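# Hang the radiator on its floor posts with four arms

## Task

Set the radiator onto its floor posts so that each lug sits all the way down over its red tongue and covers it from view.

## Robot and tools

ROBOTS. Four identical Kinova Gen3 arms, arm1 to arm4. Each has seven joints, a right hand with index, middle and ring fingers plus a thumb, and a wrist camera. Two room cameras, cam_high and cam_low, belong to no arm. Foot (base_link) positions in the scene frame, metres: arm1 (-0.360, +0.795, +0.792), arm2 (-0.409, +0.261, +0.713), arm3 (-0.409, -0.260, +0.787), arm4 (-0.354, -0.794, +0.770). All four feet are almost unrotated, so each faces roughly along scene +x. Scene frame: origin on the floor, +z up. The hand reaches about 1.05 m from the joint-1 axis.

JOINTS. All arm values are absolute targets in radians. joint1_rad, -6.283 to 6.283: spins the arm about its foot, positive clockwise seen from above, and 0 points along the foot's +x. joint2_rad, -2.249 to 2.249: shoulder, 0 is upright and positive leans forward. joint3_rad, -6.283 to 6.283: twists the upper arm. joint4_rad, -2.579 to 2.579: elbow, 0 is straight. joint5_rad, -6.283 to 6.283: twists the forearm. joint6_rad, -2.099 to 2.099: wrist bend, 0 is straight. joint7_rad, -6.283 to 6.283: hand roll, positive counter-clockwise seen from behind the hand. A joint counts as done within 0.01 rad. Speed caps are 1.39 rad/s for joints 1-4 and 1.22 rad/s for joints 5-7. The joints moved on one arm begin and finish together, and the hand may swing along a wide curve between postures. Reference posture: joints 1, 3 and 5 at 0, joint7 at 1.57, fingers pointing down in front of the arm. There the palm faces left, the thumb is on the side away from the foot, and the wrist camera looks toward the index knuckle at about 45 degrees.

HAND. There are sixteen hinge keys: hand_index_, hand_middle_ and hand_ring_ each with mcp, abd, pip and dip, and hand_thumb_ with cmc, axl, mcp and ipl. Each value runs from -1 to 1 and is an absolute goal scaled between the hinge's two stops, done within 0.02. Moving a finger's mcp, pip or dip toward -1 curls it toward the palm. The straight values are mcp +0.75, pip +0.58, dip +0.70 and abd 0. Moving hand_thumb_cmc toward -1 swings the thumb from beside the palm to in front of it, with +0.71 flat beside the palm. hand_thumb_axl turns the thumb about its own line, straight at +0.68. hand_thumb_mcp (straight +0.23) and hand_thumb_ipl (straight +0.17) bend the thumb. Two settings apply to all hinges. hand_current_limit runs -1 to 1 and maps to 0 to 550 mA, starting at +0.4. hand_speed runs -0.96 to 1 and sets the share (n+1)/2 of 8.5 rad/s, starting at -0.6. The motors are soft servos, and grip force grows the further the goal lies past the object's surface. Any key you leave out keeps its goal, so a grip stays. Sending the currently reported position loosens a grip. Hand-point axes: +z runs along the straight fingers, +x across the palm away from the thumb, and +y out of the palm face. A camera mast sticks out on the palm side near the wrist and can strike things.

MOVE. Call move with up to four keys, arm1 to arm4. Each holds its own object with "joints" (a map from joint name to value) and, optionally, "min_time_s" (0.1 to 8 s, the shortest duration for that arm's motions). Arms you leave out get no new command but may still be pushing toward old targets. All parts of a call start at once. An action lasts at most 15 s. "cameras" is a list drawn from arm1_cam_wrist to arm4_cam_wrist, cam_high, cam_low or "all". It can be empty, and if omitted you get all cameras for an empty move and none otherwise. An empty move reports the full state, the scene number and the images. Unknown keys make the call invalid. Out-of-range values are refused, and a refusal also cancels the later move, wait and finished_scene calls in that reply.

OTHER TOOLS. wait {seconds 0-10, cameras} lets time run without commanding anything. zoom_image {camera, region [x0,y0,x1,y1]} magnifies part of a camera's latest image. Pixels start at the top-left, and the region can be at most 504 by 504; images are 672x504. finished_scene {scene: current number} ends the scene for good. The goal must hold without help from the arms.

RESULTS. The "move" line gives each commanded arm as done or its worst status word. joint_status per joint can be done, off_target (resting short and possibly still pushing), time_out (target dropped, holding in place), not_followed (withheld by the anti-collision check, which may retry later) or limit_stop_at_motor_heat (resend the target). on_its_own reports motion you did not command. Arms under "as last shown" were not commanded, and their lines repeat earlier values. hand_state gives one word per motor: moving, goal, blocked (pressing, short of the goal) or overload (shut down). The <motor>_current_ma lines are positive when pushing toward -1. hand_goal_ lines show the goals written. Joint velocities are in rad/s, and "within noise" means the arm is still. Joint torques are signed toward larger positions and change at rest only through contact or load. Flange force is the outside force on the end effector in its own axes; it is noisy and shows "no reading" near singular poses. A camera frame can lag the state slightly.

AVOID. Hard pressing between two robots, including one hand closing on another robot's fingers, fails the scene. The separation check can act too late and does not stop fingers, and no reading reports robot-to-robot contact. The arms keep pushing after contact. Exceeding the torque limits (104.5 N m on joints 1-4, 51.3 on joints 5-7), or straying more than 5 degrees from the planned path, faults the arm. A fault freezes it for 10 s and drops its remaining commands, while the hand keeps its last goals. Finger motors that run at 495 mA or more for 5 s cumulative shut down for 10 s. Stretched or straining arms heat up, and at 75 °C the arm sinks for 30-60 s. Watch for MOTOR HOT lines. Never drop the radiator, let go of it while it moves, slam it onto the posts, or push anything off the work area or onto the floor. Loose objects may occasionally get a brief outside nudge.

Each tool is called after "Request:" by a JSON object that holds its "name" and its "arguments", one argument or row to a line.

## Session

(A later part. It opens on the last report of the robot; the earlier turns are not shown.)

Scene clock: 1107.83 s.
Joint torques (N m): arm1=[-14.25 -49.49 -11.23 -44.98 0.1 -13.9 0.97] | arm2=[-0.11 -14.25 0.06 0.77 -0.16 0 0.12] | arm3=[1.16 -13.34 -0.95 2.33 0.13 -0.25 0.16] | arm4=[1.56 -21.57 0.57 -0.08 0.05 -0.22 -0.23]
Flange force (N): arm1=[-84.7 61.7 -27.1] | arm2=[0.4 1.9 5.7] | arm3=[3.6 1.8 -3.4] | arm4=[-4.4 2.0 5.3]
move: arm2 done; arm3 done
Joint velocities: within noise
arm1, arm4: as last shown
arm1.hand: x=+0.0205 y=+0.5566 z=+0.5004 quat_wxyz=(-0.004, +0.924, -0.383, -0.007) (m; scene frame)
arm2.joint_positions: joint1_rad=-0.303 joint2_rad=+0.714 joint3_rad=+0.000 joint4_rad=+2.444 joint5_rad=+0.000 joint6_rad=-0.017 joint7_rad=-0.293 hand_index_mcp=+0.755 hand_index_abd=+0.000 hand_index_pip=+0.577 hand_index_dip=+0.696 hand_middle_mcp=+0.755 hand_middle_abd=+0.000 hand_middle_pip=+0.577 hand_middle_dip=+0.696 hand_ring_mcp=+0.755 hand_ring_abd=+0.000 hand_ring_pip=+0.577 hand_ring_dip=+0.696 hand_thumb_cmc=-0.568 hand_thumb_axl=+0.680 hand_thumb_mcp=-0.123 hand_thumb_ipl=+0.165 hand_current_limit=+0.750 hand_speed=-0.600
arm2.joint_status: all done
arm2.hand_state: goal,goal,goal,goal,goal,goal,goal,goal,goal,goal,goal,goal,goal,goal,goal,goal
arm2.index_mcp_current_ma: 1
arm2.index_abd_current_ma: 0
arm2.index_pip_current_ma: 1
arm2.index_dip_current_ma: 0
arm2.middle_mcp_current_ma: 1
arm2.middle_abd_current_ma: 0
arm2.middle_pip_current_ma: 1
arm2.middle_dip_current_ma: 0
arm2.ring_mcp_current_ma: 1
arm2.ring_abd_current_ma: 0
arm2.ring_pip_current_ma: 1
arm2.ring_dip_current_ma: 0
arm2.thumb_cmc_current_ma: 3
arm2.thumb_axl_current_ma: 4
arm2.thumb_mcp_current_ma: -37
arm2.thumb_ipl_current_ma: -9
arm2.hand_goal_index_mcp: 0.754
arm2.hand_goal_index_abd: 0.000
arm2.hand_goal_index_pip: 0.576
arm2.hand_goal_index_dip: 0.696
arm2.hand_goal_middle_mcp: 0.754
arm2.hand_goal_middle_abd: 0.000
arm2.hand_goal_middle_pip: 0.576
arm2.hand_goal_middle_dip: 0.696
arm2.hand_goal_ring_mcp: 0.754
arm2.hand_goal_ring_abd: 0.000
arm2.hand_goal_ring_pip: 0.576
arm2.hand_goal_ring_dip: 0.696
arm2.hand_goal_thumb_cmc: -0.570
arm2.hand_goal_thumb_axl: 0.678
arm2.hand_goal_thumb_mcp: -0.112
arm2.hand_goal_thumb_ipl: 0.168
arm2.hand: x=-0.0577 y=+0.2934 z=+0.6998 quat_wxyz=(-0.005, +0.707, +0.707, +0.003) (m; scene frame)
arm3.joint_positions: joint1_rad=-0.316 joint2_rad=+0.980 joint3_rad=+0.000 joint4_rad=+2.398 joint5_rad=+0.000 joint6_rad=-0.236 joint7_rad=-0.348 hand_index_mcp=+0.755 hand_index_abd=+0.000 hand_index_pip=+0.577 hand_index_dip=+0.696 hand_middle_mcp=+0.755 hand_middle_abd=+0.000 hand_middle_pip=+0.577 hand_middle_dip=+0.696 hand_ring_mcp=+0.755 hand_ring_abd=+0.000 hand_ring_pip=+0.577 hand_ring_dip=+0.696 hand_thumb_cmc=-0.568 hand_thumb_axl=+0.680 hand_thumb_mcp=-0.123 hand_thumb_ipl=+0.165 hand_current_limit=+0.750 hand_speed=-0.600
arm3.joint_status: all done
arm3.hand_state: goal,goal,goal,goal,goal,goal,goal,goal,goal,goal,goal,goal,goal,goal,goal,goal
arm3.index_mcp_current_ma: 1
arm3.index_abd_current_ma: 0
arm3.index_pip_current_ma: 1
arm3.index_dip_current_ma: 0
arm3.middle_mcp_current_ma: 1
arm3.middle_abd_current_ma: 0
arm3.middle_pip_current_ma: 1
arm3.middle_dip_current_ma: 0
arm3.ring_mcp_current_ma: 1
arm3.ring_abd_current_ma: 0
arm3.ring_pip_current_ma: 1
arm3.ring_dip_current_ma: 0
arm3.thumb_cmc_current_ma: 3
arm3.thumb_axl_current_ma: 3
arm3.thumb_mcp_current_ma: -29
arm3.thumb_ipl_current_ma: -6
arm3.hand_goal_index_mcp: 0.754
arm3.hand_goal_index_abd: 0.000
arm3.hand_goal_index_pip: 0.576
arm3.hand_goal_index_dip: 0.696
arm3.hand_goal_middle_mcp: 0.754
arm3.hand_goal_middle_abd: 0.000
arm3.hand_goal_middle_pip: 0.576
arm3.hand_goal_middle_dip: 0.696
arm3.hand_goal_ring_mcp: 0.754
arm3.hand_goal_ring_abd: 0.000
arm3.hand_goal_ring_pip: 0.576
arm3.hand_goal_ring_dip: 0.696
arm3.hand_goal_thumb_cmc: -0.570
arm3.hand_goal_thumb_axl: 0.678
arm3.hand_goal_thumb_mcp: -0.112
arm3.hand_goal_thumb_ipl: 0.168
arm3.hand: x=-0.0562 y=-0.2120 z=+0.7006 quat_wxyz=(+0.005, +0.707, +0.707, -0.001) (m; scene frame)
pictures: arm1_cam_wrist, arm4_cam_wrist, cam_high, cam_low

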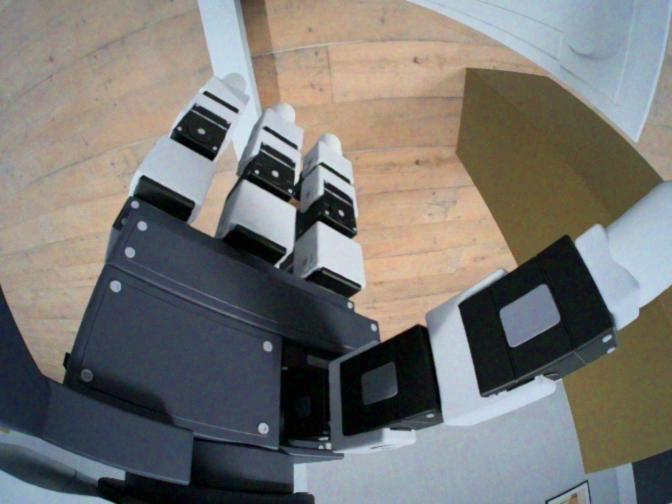

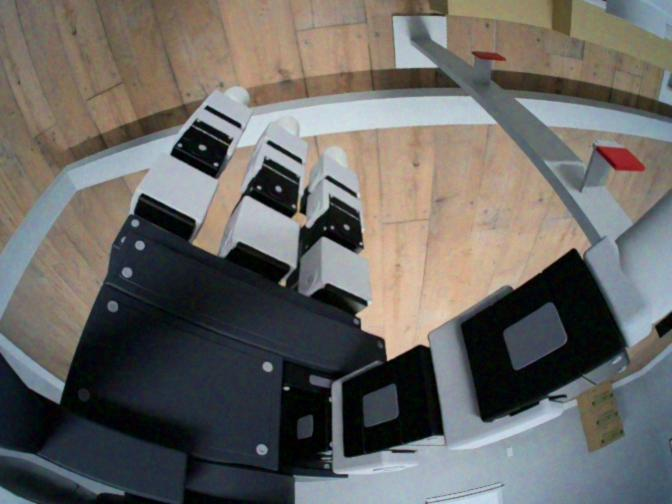

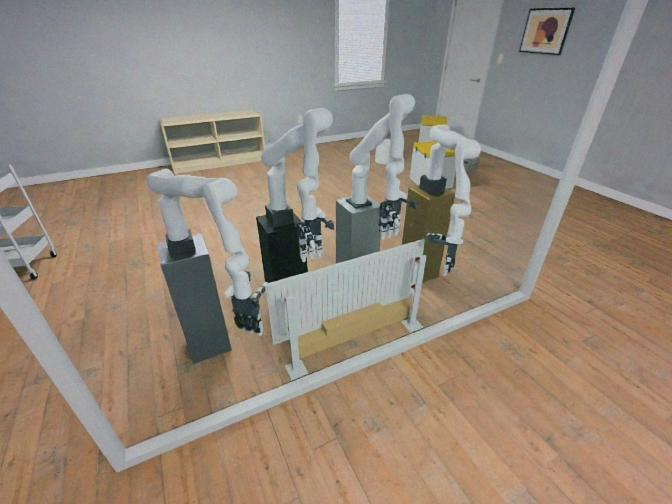

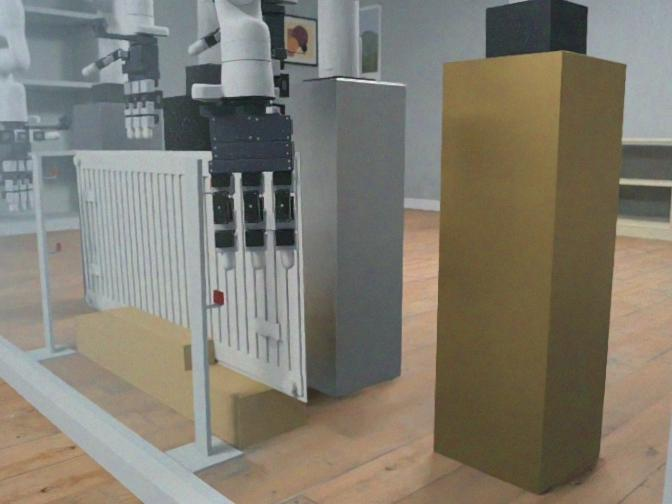

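Request:
{"name": "move", "arguments": {
  "arm1": {"joints":{"joint1_rad":0.434,"joint2_rad":1.467,"joint4_rad":1.536,"joint6_rad":0.138,"joint7_rad":-1.910},"min_time_s":2},
  "cameras": ["arm1_cam_wrist","cam_low"]
}}

Scene clock: 1146.77 s.
Joint torques (N m): arm1=[0.57 -19.55 -0.48 -0.3 0.09 -0.13 0.14] | arm2=[-0.05 -14.32 0.05 0.84 -0.19 -0.01 0.1] | arm3=[1.24 -13.29 -0.79 2.43 0.07 -0.31 0.17] | arm4=[1.59 -21.56 0.59 -0.08 0.04 -0.21 -0.23]
Flange force (N): arm1=[1.9 -2.6 -1.0] | arm2=[0.6 2.1 5.9] | arm3=[4.0 2.3 -3.7] | arm4=[-4.4 2.0 5.3]
move: arm1 done
TORQUE WARNING: arm1's joint2_rad reached its warning level (56.7 N m). A warning alone does not stop the arm.
Joint velocities: within noise
arm1.joint_positions: joint1_rad=+0.434 joint2_rad=+1.467 joint3_rad=+0.000 joint4_rad=+1.536 joint5_rad=+0.000 joint6_rad=+0.138 joint7_rad=-1.910 hand_index_mcp=+0.753 hand_index_abd=+0.000 hand_index_pip=+0.577 hand_index_dip=+0.696 hand_middle_mcp=+0.753 hand_middle_abd=+0.000 hand_middle_pip=+0.577 hand_middle_dip=+0.696 hand_ring_mcp=+0.753 hand_ring_abd=+0.000 hand_ring_pip=+0.577 hand_ring_dip=+0.696 hand_thumb_cmc=-0.568 hand_thumb_axl=-0.398 hand_thumb_mcp=+0.227 hand_thumb_ipl=+0.168 hand_current_limit=+0.750 hand_speed=-0.600
arm1.joint_status: all done
arm1.hand_state: goal,goal,goal,goal,goal,goal,goal,goal,goal,goal,goal,goal,goal,goal,goal,goal
arm1.index_mcp_current_ma: 0
arm1.index_abd_current_ma: 0
arm1.index_pip_current_ma: 0
arm1.index_dip_current_ma: 0
arm1.middle_mcp_current_ma: 0
arm1.middle_abd_current_ma: 0
arm1.middle_pip_current_ma: 0
arm1.middle_dip_current_ma: 0
arm1.ring_mcp_current_ma: 0
arm1.ring_abd_current_ma: 0
arm1.ring_pip_current_ma: 0
arm1.ring_dip_current_ma: 0
arm1.thumb_cmc_current_ma: 0
arm1.thumb_axl_current_ma: 0
arm1.thumb_mcp_current_ma: 0
arm1.thumb_ipl_current_ma: 0
arm1.hand_goal_index_mcp: 0.754
arm1.hand_goal_index_abd: 0.000
arm1.hand_goal_index_pip: 0.576
arm1.hand_goal_index_dip: 0.696
arm1.hand_goal_middle_mcp: 0.754
arm1.hand_goal_middle_abd: 0.000
arm1.hand_goal_middle_pip: 0.576
arm1.hand_goal_middle_dip: 0.696
arm1.hand_goal_ring_mcp: 0.754
arm1.hand_goal_ring_abd: 0.000
arm1.hand_goal_ring_pip: 0.576
arm1.hand_goal_ring_dip: 0.696
arm1.hand_goal_thumb_cmc: -0.570
arm1.hand_goal_thumb_axl: -0.400
arm1.hand_goal_thumb_mcp: 0.226
arm1.hand_goal_thumb_ipl: 0.168
arm1.hand: x=-0.0334 y=+0.5325 z=+0.5003 quat_wxyz=(-0.004, +0.924, -0.383, -0.007) (m; scene frame)
arm2, arm3, arm4: as last shown
arm3.hand: x=-0.0562 y=-0.2120 z=+0.7006 quat_wxyz=(+0.004, +0.707, +0.707, -0.001) (m; scene frame)
pictures: arm1_cam_wrist, cam_low

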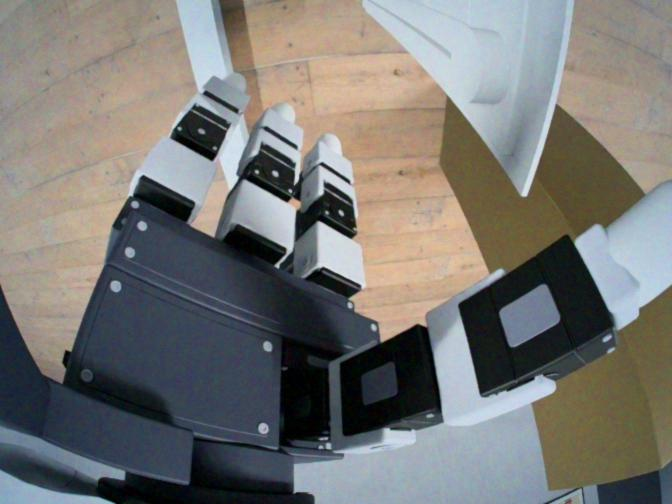

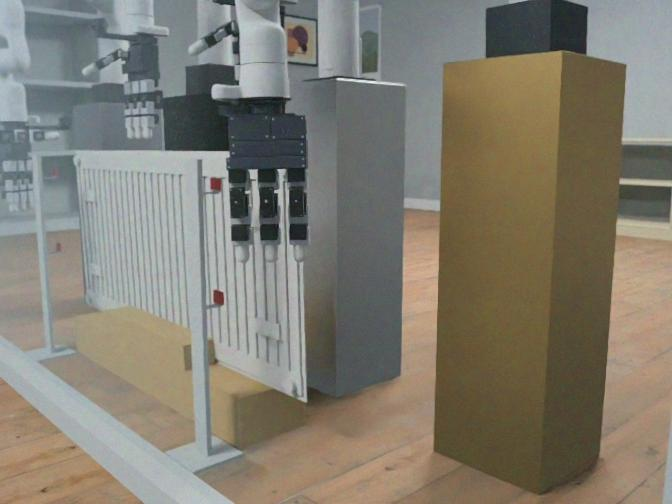

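Request:
{"name": "move", "arguments": {
  "arm1": {"joints":{"joint1_rad":0.260,"joint2_rad":1.480,"joint4_rad":1.864,"joint6_rad":-0.202,"joint7_rad":-1.299},"min_time_s":4},
  "arm4": {"joints":{"joint1_rad":-0.687,"joint2_rad":1.488,"joint4_rad":2.039,"joint6_rad":-0.386,"joint7_rad":0.891},"min_time_s":4},
  "arm2": {"joints":{"joint1_rad":-0.022,"joint2_rad":0.748,"joint4_rad":2.132,"joint6_rad":0.262,"joint7_rad":-3.153},"min_time_s":5},
  "arm3": {"joints":{"joint1_rad":-0.024,"joint2_rad":0.961,"joint4_rad":2.104,"joint6_rad":0.077,"joint7_rad":-3.197},"min_time_s":5},
  "cameras": ["arm1_cam_wrist","arm4_cam_wrist","cam_high","cam_low"]
}}

Scene clock: 1180.27 s.
Joint torques (N m): arm1=[0.55 -16.88 -0.58 2.35 0.07 -0.19 0.11] | arm2=[-0.18 -16.93 0.05 -1.23 -0.19 0.25 0.1] | arm3=[1.22 -15.42 -0.87 -0.03 0.04 -0.05 0.2] | arm4=[1.6 -17.78 0.63 3.9 0.11 -0.34 -0.25]
Flange force (N): arm1=[2.9 -0.8 -1.1] | arm2=[0.1 -3.4 4.4] | arm3=[-3.5 -1.8 -3.0] | arm4=[1.2 4.2 5.8]
move: arm1 done; arm2 done; arm3 done; arm4 done
Joint velocities: within noise
arm1.joint_positions: joint1_rad=+0.260 joint2_rad=+1.480 joint3_rad=+0.000 joint4_rad=+1.864 joint5_rad=+0.000 joint6_rad=-0.202 joint7_rad=-1.299 hand_index_mcp=+0.753 hand_index_abd=+0.000 hand_index_pip=+0.577 hand_index_dip=+0.696 hand_middle_mcp=+0.753 hand_middle_abd=+0.000 hand_middle_pip=+0.577 hand_middle_dip=+0.696 hand_ring_mcp=+0.753 hand_ring_abd=+0.000 hand_ring_pip=+0.577 hand_ring_dip=+0.696 hand_thumb_cmc=-0.568 hand_thumb_axl=-0.398 hand_thumb_mcp=+0.227 hand_thumb_ipl=+0.168 hand_current_limit=+0.750 hand_speed=-0.600
arm1.joint_status: all done
arm1.hand_state: goal,goal,goal,goal,goal,goal,goal,goal,goal,goal,goal,goal,goal,goal,goal,goal
arm1.index_mcp_current_ma: 0
arm1.index_abd_current_ma: 0
arm1.index_pip_current_ma: 0
arm1.index_dip_current_ma: 0
arm1.middle_mcp_current_ma: 0
arm1.middle_abd_current_ma: 0
arm1.middle_pip_current_ma: 0
arm1.middle_dip_current_ma: 0
arm1.ring_mcp_current_ma: 0
arm1.ring_abd_current_ma: 0
arm1.ring_pip_current_ma: 0
arm1.ring_dip_current_ma: 0
arm1.thumb_cmc_current_ma: 0
arm1.thumb_axl_current_ma: 0
arm1.thumb_mcp_current_ma: 0
arm1.thumb_ipl_current_ma: 0
arm1.hand_goal_index_mcp: 0.754
arm1.hand_goal_index_abd: 0.000
arm1.hand_goal_index_pip: 0.576
arm1.hand_goal_index_dip: 0.696
arm1.hand_goal_middle_mcp: 0.754
arm1.hand_goal_middle_abd: 0.000
arm1.hand_goal_middle_pip: 0.576
arm1.hand_goal_middle_dip: 0.696
arm1.hand_goal_ring_mcp: 0.754
arm1.hand_goal_ring_abd: 0.000
arm1.hand_goal_ring_pip: 0.576
arm1.hand_goal_ring_dip: 0.696
arm1.hand_goal_thumb_cmc: -0.570
arm1.hand_goal_thumb_axl: -0.400
arm1.hand_goal_thumb_mcp: 0.226
arm1.hand_goal_thumb_ipl: 0.168
arm1.hand: x=-0.0501 y=+0.5938 z=+0.4992 quat_wxyz=(-0.007, +1.000, +0.000, -0.006) (m; scene frame)
arm2.joint_positions: joint1_rad=-0.022 joint2_rad=+0.748 joint3_rad=+0.000 joint4_rad=+2.132 joint5_rad=+0.000 joint6_rad=+0.262 joint7_rad=-3.153 hand_index_mcp=+0.755 hand_index_abd=+0.000 hand_index_pip=+0.577 hand_index_dip=+0.696 hand_middle_mcp=+0.755 hand_middle_abd=+0.000 hand_middle_pip=+0.577 hand_middle_dip=+0.696 hand_ring_mcp=+0.755 hand_ring_abd=+0.000 hand_ring_pip=+0.577 hand_ring_dip=+0.696 hand_thumb_cmc=-0.568 hand_thumb_axl=+0.680 hand_thumb_mcp=-0.123 hand_thumb_ipl=+0.165 hand_current_limit=+0.750 hand_speed=-0.600
arm2.joint_status: all done
arm2.hand_state: goal,goal,goal,goal,goal,goal,goal,goal,goal,goal,goal,goal,goal,goal,goal,goal
arm2.index_mcp_current_ma: 1
arm2.index_abd_current_ma: 0
arm2.index_pip_current_ma: 1
arm2.index_dip_current_ma: 0
arm2.middle_mcp_current_ma: 1
arm2.middle_abd_current_ma: 0
arm2.middle_pip_current_ma: 1
arm2.middle_dip_current_ma: 0
arm2.ring_mcp_current_ma: 1
arm2.ring_abd_current_ma: 0
arm2.ring_pip_current_ma: 1
arm2.ring_dip_current_ma: 0
arm2.thumb_cmc_current_ma: 3
arm2.thumb_axl_current_ma: 4
arm2.thumb_mcp_current_ma: -37
arm2.thumb_ipl_current_ma: -9
arm2.hand_goal_index_mcp: 0.754
arm2.hand_goal_index_abd: 0.000
arm2.hand_goal_index_pip: 0.576
arm2.hand_goal_index_dip: 0.696
arm2.hand_goal_middle_mcp: 0.754
arm2.hand_goal_middle_abd: 0.000
arm2.hand_goal_middle_pip: 0.576
arm2.hand_goal_middle_dip: 0.696
arm2.hand_goal_ring_mcp: 0.754
arm2.hand_goal_ring_abd: 0.000
arm2.hand_goal_ring_pip: 0.576
arm2.hand_goal_ring_dip: 0.696
arm2.hand_goal_thumb_cmc: -0.570
arm2.hand_goal_thumb_axl: 0.678
arm2.hand_goal_thumb_mcp: -0.112
arm2.hand_goal_thumb_ipl: 0.168
arm2.hand: x=-0.1263 y=+0.2639 z=+0.7007 quat_wxyz=(-0.003, +0.707, -0.707, -0.005) (m; scene frame)
arm3.joint_positions: joint1_rad=-0.024 joint2_rad=+0.961 joint3_rad=+0.000 joint4_rad=+2.104 joint5_rad=+0.000 joint6_rad=+0.077 joint7_rad=-3.197 hand_index_mcp=+0.755 hand_index_abd=+0.000 hand_index_pip=+0.577 hand_index_dip=+0.696 hand_middle_mcp=+0.755 hand_middle_abd=+0.000 hand_middle_pip=+0.577 hand_middle_dip=+0.696 hand_ring_mcp=+0.755 hand_ring_abd=+0.000 hand_ring_pip=+0.577 hand_ring_dip=+0.696 hand_thumb_cmc=-0.568 hand_thumb_axl=+0.680 hand_thumb_mcp=-0.123 hand_thumb_ipl=+0.165 hand_current_limit=+0.750 hand_speed=-0.600
arm3.joint_status: all done
arm3.hand_state: goal,goal,goal,goal,goal,goal,goal,goal,goal,goal,goal,goal,goal,goal,goal,goal
arm3.index_mcp_current_ma: 1
arm3.index_abd_current_ma: 0
arm3.index_pip_current_ma: 1
arm3.index_dip_current_ma: 0
arm3.middle_mcp_current_ma: 1
arm3.middle_abd_current_ma: 0
arm3.middle_pip_current_ma: 1
arm3.middle_dip_current_ma: 0
arm3.ring_mcp_current_ma: 1
arm3.ring_abd_current_ma: 0
arm3.ring_pip_current_ma: 1
arm3.ring_dip_current_ma: 0
arm3.thumb_cmc_current_ma: 3
arm3.thumb_axl_current_ma: 3
arm3.thumb_mcp_current_ma: -29
arm3.thumb_ipl_current_ma: -6
arm3.hand_goal_index_mcp: 0.754
arm3.hand_goal_index_abd: 0.000
arm3.hand_goal_index_pip: 0.576
arm3.hand_goal_index_dip: 0.696
arm3.hand_goal_middle_mcp: 0.754
arm3.hand_goal_middle_abd: 0.000
arm3.hand_goal_middle_pip: 0.576
arm3.hand_goal_middle_dip: 0.696
arm3.hand_goal_ring_mcp: 0.754
arm3.hand_goal_ring_abd: 0.000
arm3.hand_goal_ring_pip: 0.576
arm3.hand_goal_ring_dip: 0.696
arm3.hand_goal_thumb_cmc: -0.570
arm3.hand_goal_thumb_axl: 0.678
arm3.hand_goal_thumb_mcp: -0.112
arm3.hand_goal_thumb_ipl: 0.168
arm3.hand: x=-0.1242 y=-0.2415 z=+0.6993 quat_wxyz=(+0.001, +0.708, -0.707, +0.004) (m; scene frame)
arm4.joint_positions: joint1_rad=-0.687 joint2_rad=+1.488 joint3_rad=+0.000 joint4_rad=+2.039 joint5_rad=+0.000 joint6_rad=-0.386 joint7_rad=+0.891 hand_index_mcp=+0.753 hand_index_abd=+0.000 hand_index_pip=+0.577 hand_index_dip=+0.696 hand_middle_mcp=+0.753 hand_middle_abd=+0.000 hand_middle_pip=+0.577 hand_middle_dip=+0.696 hand_ring_mcp=+0.753 hand_ring_abd=+0.000 hand_ring_pip=+0.577 hand_ring_dip=+0.696 hand_thumb_cmc=-0.568 hand_thumb_axl=-0.397 hand_thumb_mcp=+0.224 hand_thumb_ipl=+0.169 hand_current_limit=+0.750 hand_speed=-0.600
arm4.joint_status: all done
arm4.hand_state: goal,goal,goal,goal,goal,goal,goal,goal,goal,goal,goal,goal,goal,goal,goal,goal
arm4.index_mcp_current_ma: -1
arm4.index_abd_current_ma: 0
arm4.index_pip_current_ma: 1
arm4.index_dip_current_ma: 0
arm4.middle_mcp_current_ma: -1
arm4.middle_abd_current_ma: 0
arm4.middle_pip_current_ma: 1
arm4.middle_dip_current_ma: 0
arm4.ring_mcp_current_ma: -1
arm4.ring_abd_current_ma: 0
arm4.ring_pip_current_ma: 1
arm4.ring_dip_current_ma: 0
arm4.thumb_cmc_current_ma: 3
arm4.thumb_axl_current_ma: 4
arm4.thumb_mcp_current_ma: -3
arm4.thumb_ipl_current_ma: 1
arm4.hand_goal_index_mcp: 0.754
arm4.hand_goal_index_abd: 0.000
arm4.hand_goal_index_pip: 0.576
arm4.hand_goal_index_dip: 0.696
arm4.hand_goal_middle_mcp: 0.754
arm4.hand_goal_middle_abd: 0.000
arm4.hand_goal_middle_pip: 0.576
arm4.hand_goal_middle_dip: 0.696
arm4.hand_goal_ring_mcp: 0.754
arm4.hand_goal_ring_abd: 0.000
arm4.hand_goal_ring_pip: 0.576
arm4.hand_goal_ring_dip: 0.696
arm4.hand_goal_thumb_cmc: -0.570
arm4.hand_goal_thumb_axl: -0.400
arm4.hand_goal_thumb_mcp: 0.226
arm4.hand_goal_thumb_ipl: 0.168
arm4.hand: x=-0.0782 y=-0.5383 z=+0.5005 quat_wxyz=(+0.005, +0.001, +1.000, +0.002) (m; scene frame)
pictures: arm1_cam_wrist, arm4_cam_wrist, cam_high, cam_low

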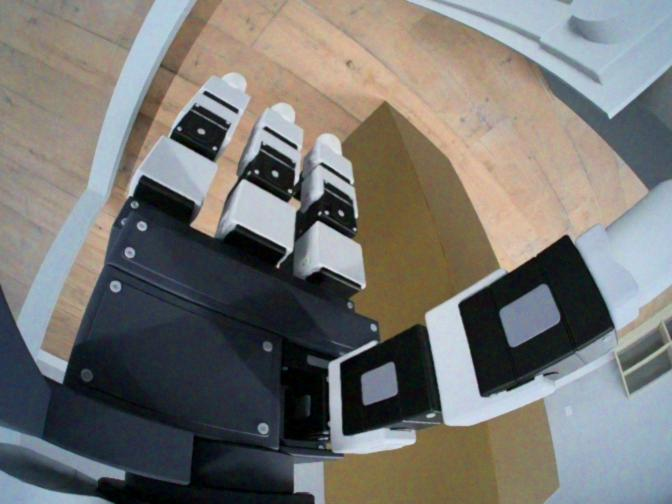

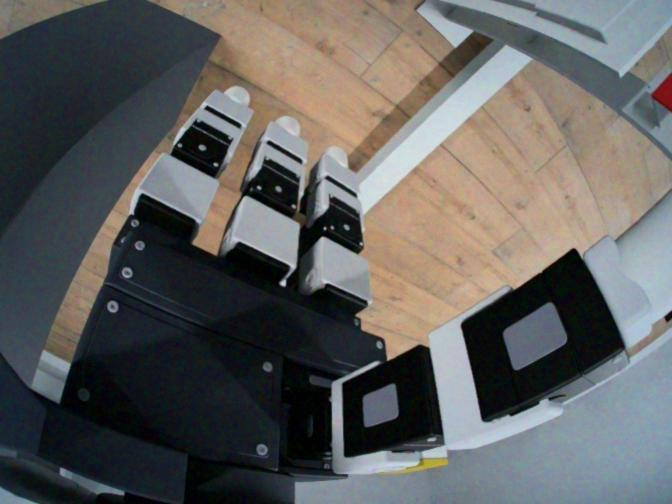

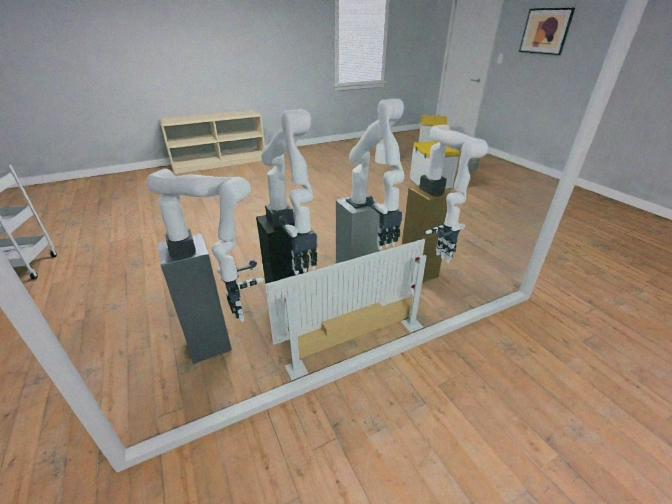

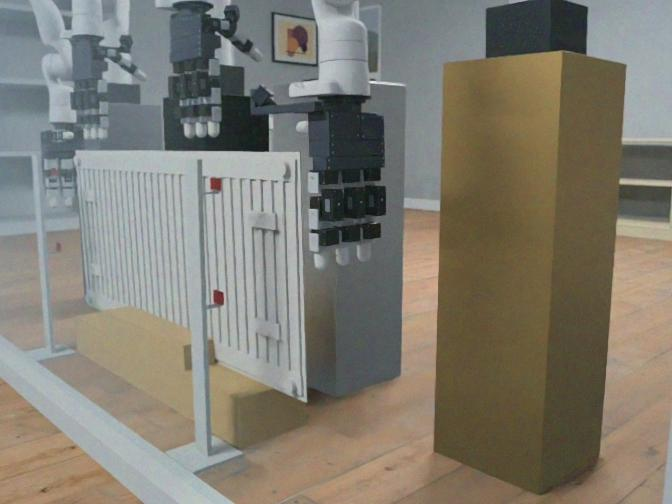

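Request:
{"name": "zoom_image", "arguments": {
  "camera": "cam_low",
  "region": [210, 130, 330, 230]
}}

Request:
{"name": "zoom_image", "arguments": {
  "camera": "cam_low",
  "region": [60, 130, 140, 230]
}}

Request:
{"name": "zoom_image", "arguments": {
  "camera": "cam_high",
  "region": [380, 210, 450, 310]
}}

Request:
{"name": "zoom_image", "arguments": {
  "camera": "cam_high",
  "region": [245, 260, 325, 360]
}}

Scaled by 4.200 from the camera's 672x504 image, which has a finer 960x720 frame.

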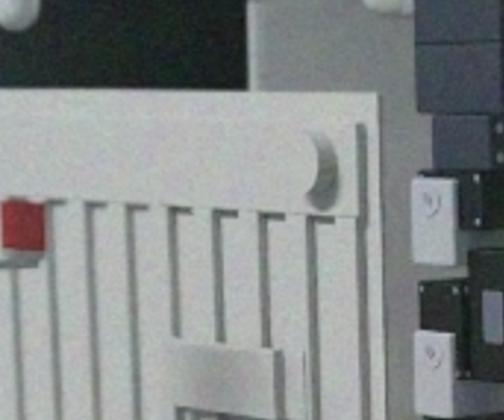

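Scaled by 5.040 from the camera's 672x504 image, which has a finer 960x720 frame.

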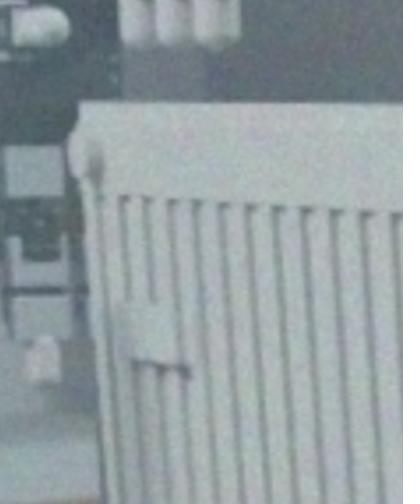

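Scaled by 5.040 from the camera's 672x504 image, which has a finer 960x720 frame.

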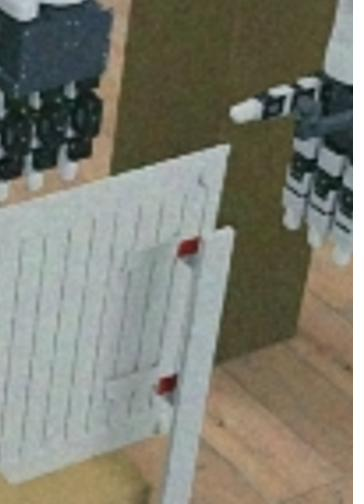

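Scaled by 5.040 from the camera's 672x504 image, which has a finer 960x720 frame.

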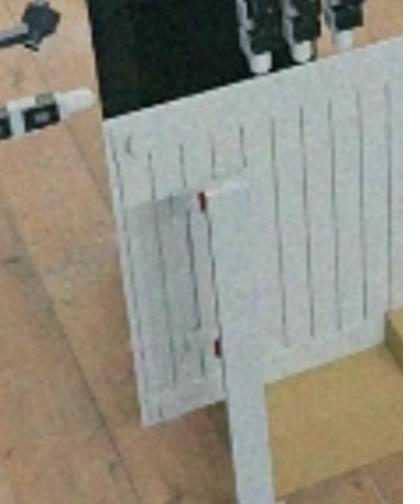

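Request:
{"name": "move", "arguments": {
  "arm2": {"joints":{"joint1_rad":-0.018,"joint2_rad":1.026,"joint4_rad":2.041,"joint6_rad":0.075,"joint7_rad":-3.150},"min_time_s":3},
  "arm3": {"joints":{"joint1_rad":-0.024,"joint2_rad":1.228,"joint4_rad":1.958,"joint6_rad":-0.044,"joint7_rad":-3.198},"min_time_s":3},
  "cameras": []
}}

Request:
{"name": "move", "arguments": {
  "arm2": {"joints":{"joint1_rad":-0.016,"joint2_rad":1.209,"joint4_rad":1.964,"joint6_rad":-0.031,"joint7_rad":-3.148},"min_time_s":2.5},
  "arm3": {"joints":{"joint1_rad":-0.025,"joint2_rad":1.404,"joint4_rad":1.843,"joint6_rad":-0.105,"joint7_rad":-3.199},"min_time_s":2.5},
  "cameras": ["arm2_cam_wrist","arm3_cam_wrist","cam_low"]
}}

Scene clock: 1206.03 s.
Joint torques (N m): arm1=[0.6 -16.88 -0.54 2.38 0.06 -0.22 0.12] | arm2=[-0.11 -18.76 0.12 0.32 -0.18 0.27 0.09] | arm3=[1.15 -16.69 -0.89 1.01 0.04 -0.03 0.2] | arm4=[1.57 -17.77 0.62 3.91 0.09 -0.35 -0.24]
Flange force (N): arm1=[3.1 -0.9 -1.0] | arm2=[0.0 -2.4 4.8] | arm3=[-2.8 -2.2 -2.5] | arm4=[1.1 4.2 5.8]
move: arm2 done; arm3 done
Joint velocities: within noise
arm1, arm4: as last shown
arm2.joint_positions: joint1_rad=-0.018 joint2_rad=+1.026 joint3_rad=+0.000 joint4_rad=+2.041 joint5_rad=+0.000 joint6_rad=+0.075 joint7_rad=-3.150 hand_index_mcp=+0.755 hand_index_abd=+0.000 hand_index_pip=+0.577 hand_index_dip=+0.696 hand_middle_mcp=+0.755 hand_middle_abd=+0.000 hand_middle_pip=+0.577 hand_middle_dip=+0.696 hand_ring_mcp=+0.755 hand_ring_abd=+0.000 hand_ring_pip=+0.577 hand_ring_dip=+0.696 hand_thumb_cmc=-0.568 hand_thumb_axl=+0.680 hand_thumb_mcp=-0.123 hand_thumb_ipl=+0.165 hand_current_limit=+0.750 hand_speed=-0.600
arm2.joint_status: all done
arm2.hand_state: goal,goal,goal,goal,goal,goal,goal,goal,goal,goal,goal,goal,goal,goal,goal,goal
arm2.index_mcp_current_ma: 1
arm2.index_abd_current_ma: 0
arm2.index_pip_current_ma: 1
arm2.index_dip_current_ma: 0
arm2.middle_mcp_current_ma: 1
arm2.middle_abd_current_ma: 0
arm2.middle_pip_current_ma: 1
arm2.middle_dip_current_ma: 0
arm2.ring_mcp_current_ma: 1
arm2.ring_abd_current_ma: 0
arm2.ring_pip_current_ma: 1
arm2.ring_dip_current_ma: 0
arm2.thumb_cmc_current_ma: 3
arm2.thumb_axl_current_ma: 4
arm2.thumb_mcp_current_ma: -37
arm2.thumb_ipl_current_ma: -9
arm2.hand_goal_index_mcp: 0.754
arm2.hand_goal_index_abd: 0.000
arm2.hand_goal_index_pip: 0.576
arm2.hand_goal_index_dip: 0.696
arm2.hand_goal_middle_mcp: 0.754
arm2.hand_goal_middle_abd: 0.000
arm2.hand_goal_middle_pip: 0.576
arm2.hand_goal_middle_dip: 0.696
arm2.hand_goal_ring_mcp: 0.754
arm2.hand_goal_ring_abd: 0.000
arm2.hand_goal_ring_pip: 0.576
arm2.hand_goal_ring_dip: 0.696
arm2.hand_goal_thumb_cmc: -0.570
arm2.hand_goal_thumb_axl: 0.678
arm2.hand_goal_thumb_mcp: -0.112
arm2.hand_goal_thumb_ipl: 0.168
arm2.hand: x=-0.1108 y=+0.2637 z=+0.6005 quat_wxyz=(-0.003, +0.707, -0.707, -0.005) (m; scene frame)
arm3.joint_positions: joint1_rad=-0.024 joint2_rad=+1.228 joint3_rad=+0.000 joint4_rad=+1.958 joint5_rad=+0.000 joint6_rad=-0.044 joint7_rad=-3.198 hand_index_mcp=+0.755 hand_index_abd=+0.000 hand_index_pip=+0.577 hand_index_dip=+0.696 hand_middle_mcp=+0.755 hand_middle_abd=+0.000 hand_middle_pip=+0.577 hand_middle_dip=+0.696 hand_ring_mcp=+0.755 hand_ring_abd=+0.000 hand_ring_pip=+0.577 hand_ring_dip=+0.696 hand_thumb_cmc=-0.568 hand_thumb_axl=+0.680 hand_thumb_mcp=-0.123 hand_thumb_ipl=+0.165 hand_current_limit=+0.750 hand_speed=-0.600
arm3.joint_status: all done
arm3.hand_state: goal,goal,goal,goal,goal,goal,goal,goal,goal,goal,goal,goal,goal,goal,goal,goal
arm3.index_mcp_current_ma: 1
arm3.index_abd_current_ma: 0
arm3.index_pip_current_ma: 1
arm3.index_dip_current_ma: 0
arm3.middle_mcp_current_ma: 1
arm3.middle_abd_current_ma: 0
arm3.middle_pip_current_ma: 1
arm3.middle_dip_current_ma: 0
arm3.ring_mcp_current_ma: 1
arm3.ring_abd_current_ma: 0
arm3.ring_pip_current_ma: 1
arm3.ring_dip_current_ma: 0
arm3.thumb_cmc_current_ma: 3
arm3.thumb_axl_current_ma: 3
arm3.thumb_mcp_current_ma: -29
arm3.thumb_ipl_current_ma: -6
arm3.hand_goal_index_mcp: 0.754
arm3.hand_goal_index_abd: 0.000
arm3.hand_goal_index_pip: 0.576
arm3.hand_goal_index_dip: 0.696
arm3.hand_goal_middle_mcp: 0.754
arm3.hand_goal_middle_abd: 0.000
arm3.hand_goal_middle_pip: 0.576
arm3.hand_goal_middle_dip: 0.696
arm3.hand_goal_ring_mcp: 0.754
arm3.hand_goal_ring_abd: 0.000
arm3.hand_goal_ring_pip: 0.576
arm3.hand_goal_ring_dip: 0.696
arm3.hand_goal_thumb_cmc: -0.570
arm3.hand_goal_thumb_axl: 0.678
arm3.hand_goal_thumb_mcp: -0.112
arm3.hand_goal_thumb_ipl: 0.168
arm3.hand: x=-0.1103 y=-0.2414 z=+0.5992 quat_wxyz=(+0.001, +0.707, -0.707, +0.004) (m; scene frame)
pictures: none
No camera images: "cameras" was empty.

Scene clock: 1208.83 s.
Joint torques (N m): arm1=[0.55 -16.94 -0.56 2.34 0.09 -0.21 0.14] | arm2=[-0.14 -19.48 0.22 1.3 -0.21 0.26 0.06] | arm3=[1.29 -17.12 -0.77 1.58 0.06 -0.02 0.14] | arm4=[1.6 -17.79 0.6 3.92 0.09 -0.35 -0.25]
Flange force (N): arm1=[2.9 -0.9 -0.9] | arm2=[0.2 -2.2 5.3] | arm3=[-2.9 -2.4 -1.7] | arm4=[1.1 4.3 5.9]
move: arm2 done; arm3 done
Joint velocities: within noise
arm1, arm4: as last shown
arm2.joint_positions: joint1_rad=-0.016 joint2_rad=+1.209 joint3_rad=+0.000 joint4_rad=+1.964 joint5_rad=+0.000 joint6_rad=-0.031 joint7_rad=-3.148 hand_index_mcp=+0.755 hand_index_abd=+0.000 hand_index_pip=+0.577 hand_index_dip=+0.696 hand_middle_mcp=+0.755 hand_middle_abd=+0.000 hand_middle_pip=+0.577 hand_middle_dip=+0.696 hand_ring_mcp=+0.755 hand_ring_abd=+0.000 hand_ring_pip=+0.577 hand_ring_dip=+0.696 hand_thumb_cmc=-0.568 hand_thumb_axl=+0.680 hand_thumb_mcp=-0.123 hand_thumb_ipl=+0.165 hand_current_limit=+0.750 hand_speed=-0.600
arm2.joint_status: all done
arm2.hand_state: goal,goal,goal,goal,goal,goal,goal,goal,goal,goal,goal,goal,goal,goal,goal,goal
arm2.index_mcp_current_ma: 1
arm2.index_abd_current_ma: 0
arm2.index_pip_current_ma: 1
arm2.index_dip_current_ma: 0
arm2.middle_mcp_current_ma: 1
arm2.middle_abd_current_ma: 0
arm2.middle_pip_current_ma: 1
arm2.middle_dip_current_ma: 0
arm2.ring_mcp_current_ma: 1
arm2.ring_abd_current_ma: 0
arm2.ring_pip_current_ma: 1
arm2.ring_dip_current_ma: 0
arm2.thumb_cmc_current_ma: 3
arm2.thumb_axl_current_ma: 4
arm2.thumb_mcp_current_ma: -37
arm2.thumb_ipl_current_ma: -9
arm2.hand_goal_index_mcp: 0.754
arm2.hand_goal_index_abd: 0.000
arm2.hand_goal_index_pip: 0.576
arm2.hand_goal_index_dip: 0.696
arm2.hand_goal_middle_mcp: 0.754
arm2.hand_goal_middle_abd: 0.000
arm2.hand_goal_middle_pip: 0.576
arm2.hand_goal_middle_dip: 0.696
arm2.hand_goal_ring_mcp: 0.754
arm2.hand_goal_ring_abd: 0.000
arm2.hand_goal_ring_pip: 0.576
arm2.hand_goal_ring_dip: 0.696
arm2.hand_goal_thumb_cmc: -0.570
arm2.hand_goal_thumb_axl: 0.678
arm2.hand_goal_thumb_mcp: -0.112
arm2.hand_goal_thumb_ipl: 0.168
arm2.hand: x=-0.1107 y=+0.2637 z=+0.5306 quat_wxyz=(-0.003, +0.707, -0.707, -0.005) (m; scene frame)
arm3.joint_positions: joint1_rad=-0.025 joint2_rad=+1.404 joint3_rad=+0.000 joint4_rad=+1.843 joint5_rad=+0.000 joint6_rad=-0.105 joint7_rad=-3.199 hand_index_mcp=+0.755 hand_index_abd=+0.000 hand_index_pip=+0.577 hand_index_dip=+0.696 hand_middle_mcp=+0.755 hand_middle_abd=+0.000 hand_middle_pip=+0.577 hand_middle_dip=+0.696 hand_ring_mcp=+0.755 hand_ring_abd=+0.000 hand_ring_pip=+0.577 hand_ring_dip=+0.696 hand_thumb_cmc=-0.568 hand_thumb_axl=+0.680 hand_thumb_mcp=-0.123 hand_thumb_ipl=+0.165 hand_current_limit=+0.750 hand_speed=-0.600
arm3.joint_status: all done
arm3.hand_state: goal,goal,goal,goal,goal,goal,goal,goal,goal,goal,goal,goal,goal,goal,goal,goal
arm3.index_mcp_current_ma: 1
arm3.index_abd_current_ma: 0
arm3.index_pip_current_ma: 1
arm3.index_dip_current_ma: 0
arm3.middle_mcp_current_ma: 1
arm3.middle_abd_current_ma: 0
arm3.middle_pip_current_ma: 1
arm3.middle_dip_current_ma: 0
arm3.ring_mcp_current_ma: 1
arm3.ring_abd_current_ma: 0
arm3.ring_pip_current_ma: 1
arm3.ring_dip_current_ma: 0
arm3.thumb_cmc_current_ma: 3
arm3.thumb_axl_current_ma: 3
arm3.thumb_mcp_current_ma: -29
arm3.thumb_ipl_current_ma: -6
arm3.hand_goal_index_mcp: 0.754
arm3.hand_goal_index_abd: 0.000
arm3.hand_goal_index_pip: 0.576
arm3.hand_goal_index_dip: 0.696
arm3.hand_goal_middle_mcp: 0.754
arm3.hand_goal_middle_abd: 0.000
arm3.hand_goal_middle_pip: 0.576
arm3.hand_goal_middle_dip: 0.696
arm3.hand_goal_ring_mcp: 0.754
arm3.hand_goal_ring_abd: 0.000
arm3.hand_goal_ring_pip: 0.576
arm3.hand_goal_ring_dip: 0.696
arm3.hand_goal_thumb_cmc: -0.570
arm3.hand_goal_thumb_axl: 0.678
arm3.hand_goal_thumb_mcp: -0.112
arm3.hand_goal_thumb_ipl: 0.168
arm3.hand: x=-0.1104 y=-0.2416 z=+0.5290 quat_wxyz=(+0.001, +0.707, -0.707, +0.004) (m; scene frame)
pictures: arm2_cam_wrist, arm3_cam_wrist, cam_low

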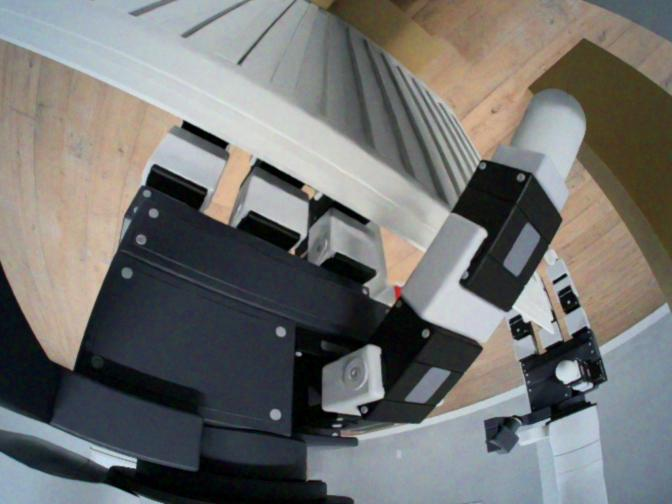

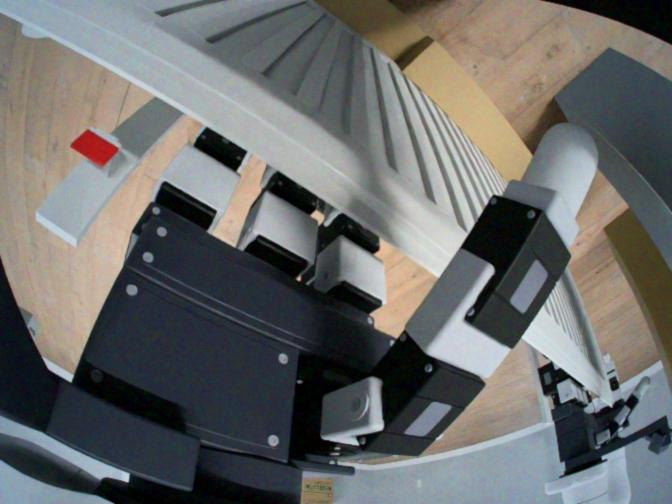

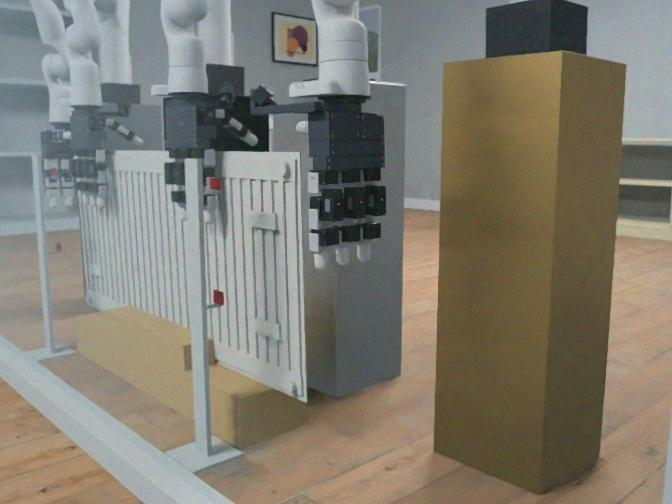

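Request:
{"name": "move", "arguments": {
  "arm2": {"joints":{"joint1_rad":-0.017,"joint2_rad":1.2156,"joint4_rad":2.0588,"joint6_rad":-0.1328,"joint7_rad":-3.1485},"min_time_s":3},
  "arm3": {"joints":{"joint1_rad":-0.0303,"joint2_rad":1.4146,"joint4_rad":1.9312,"joint6_rad":-0.2042,"joint7_rad":-3.2039},"min_time_s":3},
  "cameras": ["arm2_cam_wrist","arm3_cam_wrist","cam_low"]
}}

Scene clock: 1218.77 s.
Joint torques (N m): arm1=[0.57 -16.89 -0.58 2.35 0.07 -0.23 0.12] | arm2=[-0.21 -16.52 0.1 5.38 -0.04 2.03 0.27] | arm3=[1.18 -16.36 -0.77 2.38 0.09 0.02 0.19] | arm4=[1.64 -17.8 0.62 3.9 0.08 -0.33 -0.24]
Flange force (N): arm1=[3.0 -0.9 -1.1] | arm2=[0.3 -6.2 6.5] | arm3=[-2.6 -2.5 -1.7] | arm4=[1.3 4.3 5.9]
move: arm2 done; arm3 done
Joint velocities: within noise
arm1, arm4: as last shown
arm2.joint_positions: joint1_rad=-0.017 joint2_rad=+1.216 joint3_rad=+0.000 joint4_rad=+2.059 joint5_rad=+0.000 joint6_rad=-0.133 joint7_rad=-3.149 hand_index_mcp=+0.773 hand_index_abd=+0.000 hand_index_pip=+0.579 hand_index_dip=+0.696 hand_middle_mcp=+0.767 hand_middle_abd=+0.000 hand_middle_pip=+0.582 hand_middle_dip=+0.697 hand_ring_mcp=+0.762 hand_ring_abd=+0.000 hand_ring_pip=+0.578 hand_ring_dip=+0.696 hand_thumb_cmc=-0.568 hand_thumb_axl=+0.680 hand_thumb_mcp=-0.123 hand_thumb_ipl=+0.165 hand_current_limit=+0.750 hand_speed=-0.600
arm2.joint_status: all done
arm2.hand_state: goal,goal,goal,goal,goal,goal,goal,goal,goal,goal,goal,goal,goal,goal,goal,goal
arm2.index_mcp_current_ma: 58
arm2.index_abd_current_ma: 0
arm2.index_pip_current_ma: 5
arm2.index_dip_current_ma: 0
arm2.middle_mcp_current_ma: 36
arm2.middle_abd_current_ma: 0
arm2.middle_pip_current_ma: 13
arm2.middle_dip_current_ma: 1
arm2.ring_mcp_current_ma: 20
arm2.ring_abd_current_ma: 0
arm2.ring_pip_current_ma: 4
arm2.ring_dip_current_ma: 0
arm2.thumb_cmc_current_ma: 3
arm2.thumb_axl_current_ma: 4
arm2.thumb_mcp_current_ma: -37
arm2.thumb_ipl_current_ma: -9
arm2.hand_goal_index_mcp: 0.754
arm2.hand_goal_index_abd: 0.000
arm2.hand_goal_index_pip: 0.576
arm2.hand_goal_index_dip: 0.696
arm2.hand_goal_middle_mcp: 0.754
arm2.hand_goal_middle_abd: 0.000
arm2.hand_goal_middle_pip: 0.576
arm2.hand_goal_middle_dip: 0.696
arm2.hand_goal_ring_mcp: 0.754
arm2.hand_goal_ring_abd: 0.000
arm2.hand_goal_ring_pip: 0.576
arm2.hand_goal_ring_dip: 0.696
arm2.hand_goal_thumb_cmc: -0.570
arm2.hand_goal_thumb_axl: 0.678
arm2.hand_goal_thumb_mcp: -0.112
arm2.hand_goal_thumb_ipl: 0.168
arm2.hand: x=-0.1413 y=+0.2639 z=+0.5307 quat_wxyz=(-0.003, +0.707, -0.707, -0.005) (m; scene frame)
arm3.joint_positions: joint1_rad=-0.030 joint2_rad=+1.415 joint3_rad=+0.000 joint4_rad=+1.931 joint5_rad=+0.000 joint6_rad=-0.204 joint7_rad=-3.204 hand_index_mcp=+0.755 hand_index_abd=+0.000 hand_index_pip=+0.577 hand_index_dip=+0.696 hand_middle_mcp=+0.755 hand_middle_abd=+0.000 hand_middle_pip=+0.577 hand_middle_dip=+0.696 hand_ring_mcp=+0.755 hand_ring_abd=+0.000 hand_ring_pip=+0.577 hand_ring_dip=+0.696 hand_thumb_cmc=-0.568 hand_thumb_axl=+0.680 hand_thumb_mcp=-0.123 hand_thumb_ipl=+0.165 hand_current_limit=+0.750 hand_speed=-0.600
arm3.joint_status: all done
arm3.hand_state: goal,goal,goal,goal,goal,goal,goal,goal,goal,goal,goal,goal,goal,goal,goal,goal
arm3.index_mcp_current_ma: 1
arm3.index_abd_current_ma: 0
arm3.index_pip_current_ma: 1
arm3.index_dip_current_ma: 0
arm3.middle_mcp_current_ma: 1
arm3.middle_abd_current_ma: 0
arm3.middle_pip_current_ma: 1
arm3.middle_dip_current_ma: 0
arm3.ring_mcp_current_ma: 1
arm3.ring_abd_current_ma: 0
arm3.ring_pip_current_ma: 1
arm3.ring_dip_current_ma: 0
arm3.thumb_cmc_current_ma: 3
arm3.thumb_axl_current_ma: 3
arm3.thumb_mcp_current_ma: -29
arm3.thumb_ipl_current_ma: -6
arm3.hand_goal_index_mcp: 0.754
arm3.hand_goal_index_abd: 0.000
arm3.hand_goal_index_pip: 0.576
arm3.hand_goal_index_dip: 0.696
arm3.hand_goal_middle_mcp: 0.754
arm3.hand_goal_middle_abd: 0.000
arm3.hand_goal_middle_pip: 0.576
arm3.hand_goal_middle_dip: 0.696
arm3.hand_goal_ring_mcp: 0.754
arm3.hand_goal_ring_abd: 0.000
arm3.hand_goal_ring_pip: 0.576
arm3.hand_goal_ring_dip: 0.696
arm3.hand_goal_thumb_cmc: -0.570
arm3.hand_goal_thumb_axl: 0.678
arm3.hand_goal_thumb_mcp: -0.112
arm3.hand_goal_thumb_ipl: 0.168
arm3.hand: x=-0.1401 y=-0.2415 z=+0.5292 quat_wxyz=(+0.001, +0.707, -0.707, +0.005) (m; scene frame)
pictures: arm2_cam_wrist, arm3_cam_wrist, cam_low

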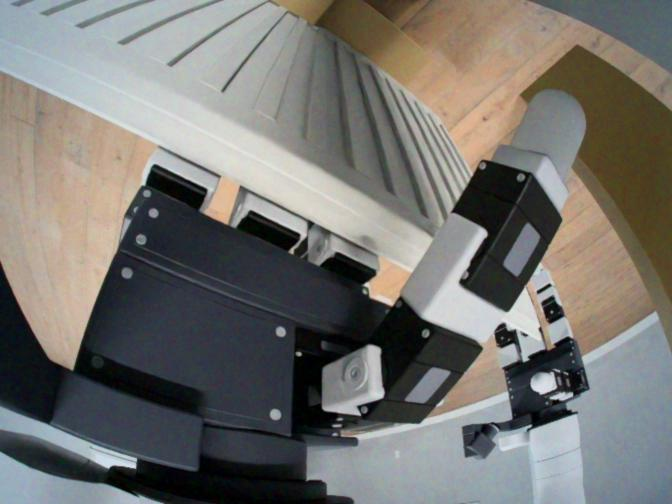

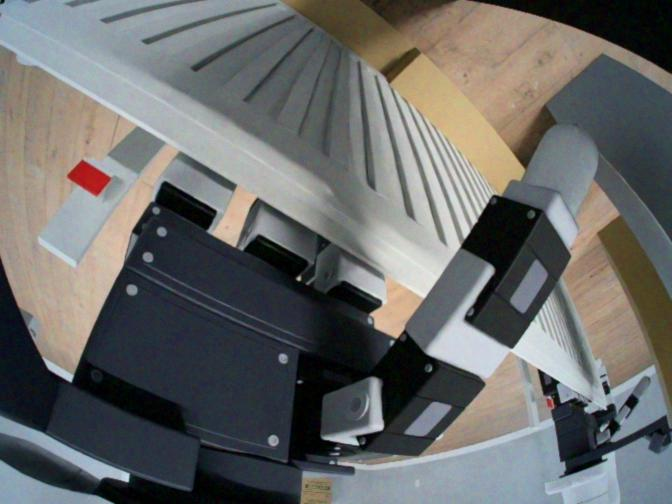

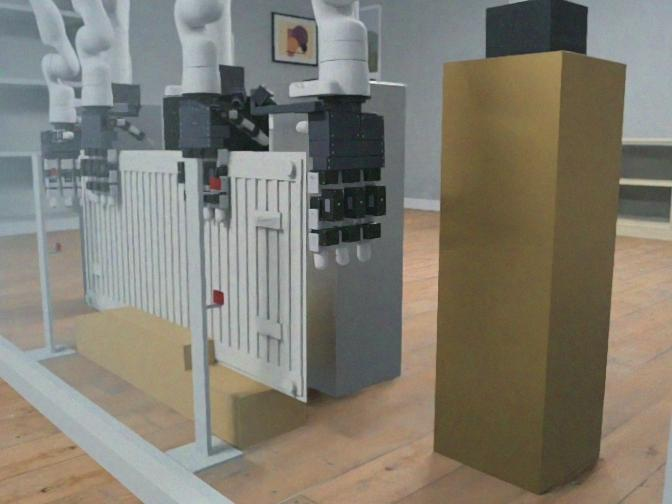

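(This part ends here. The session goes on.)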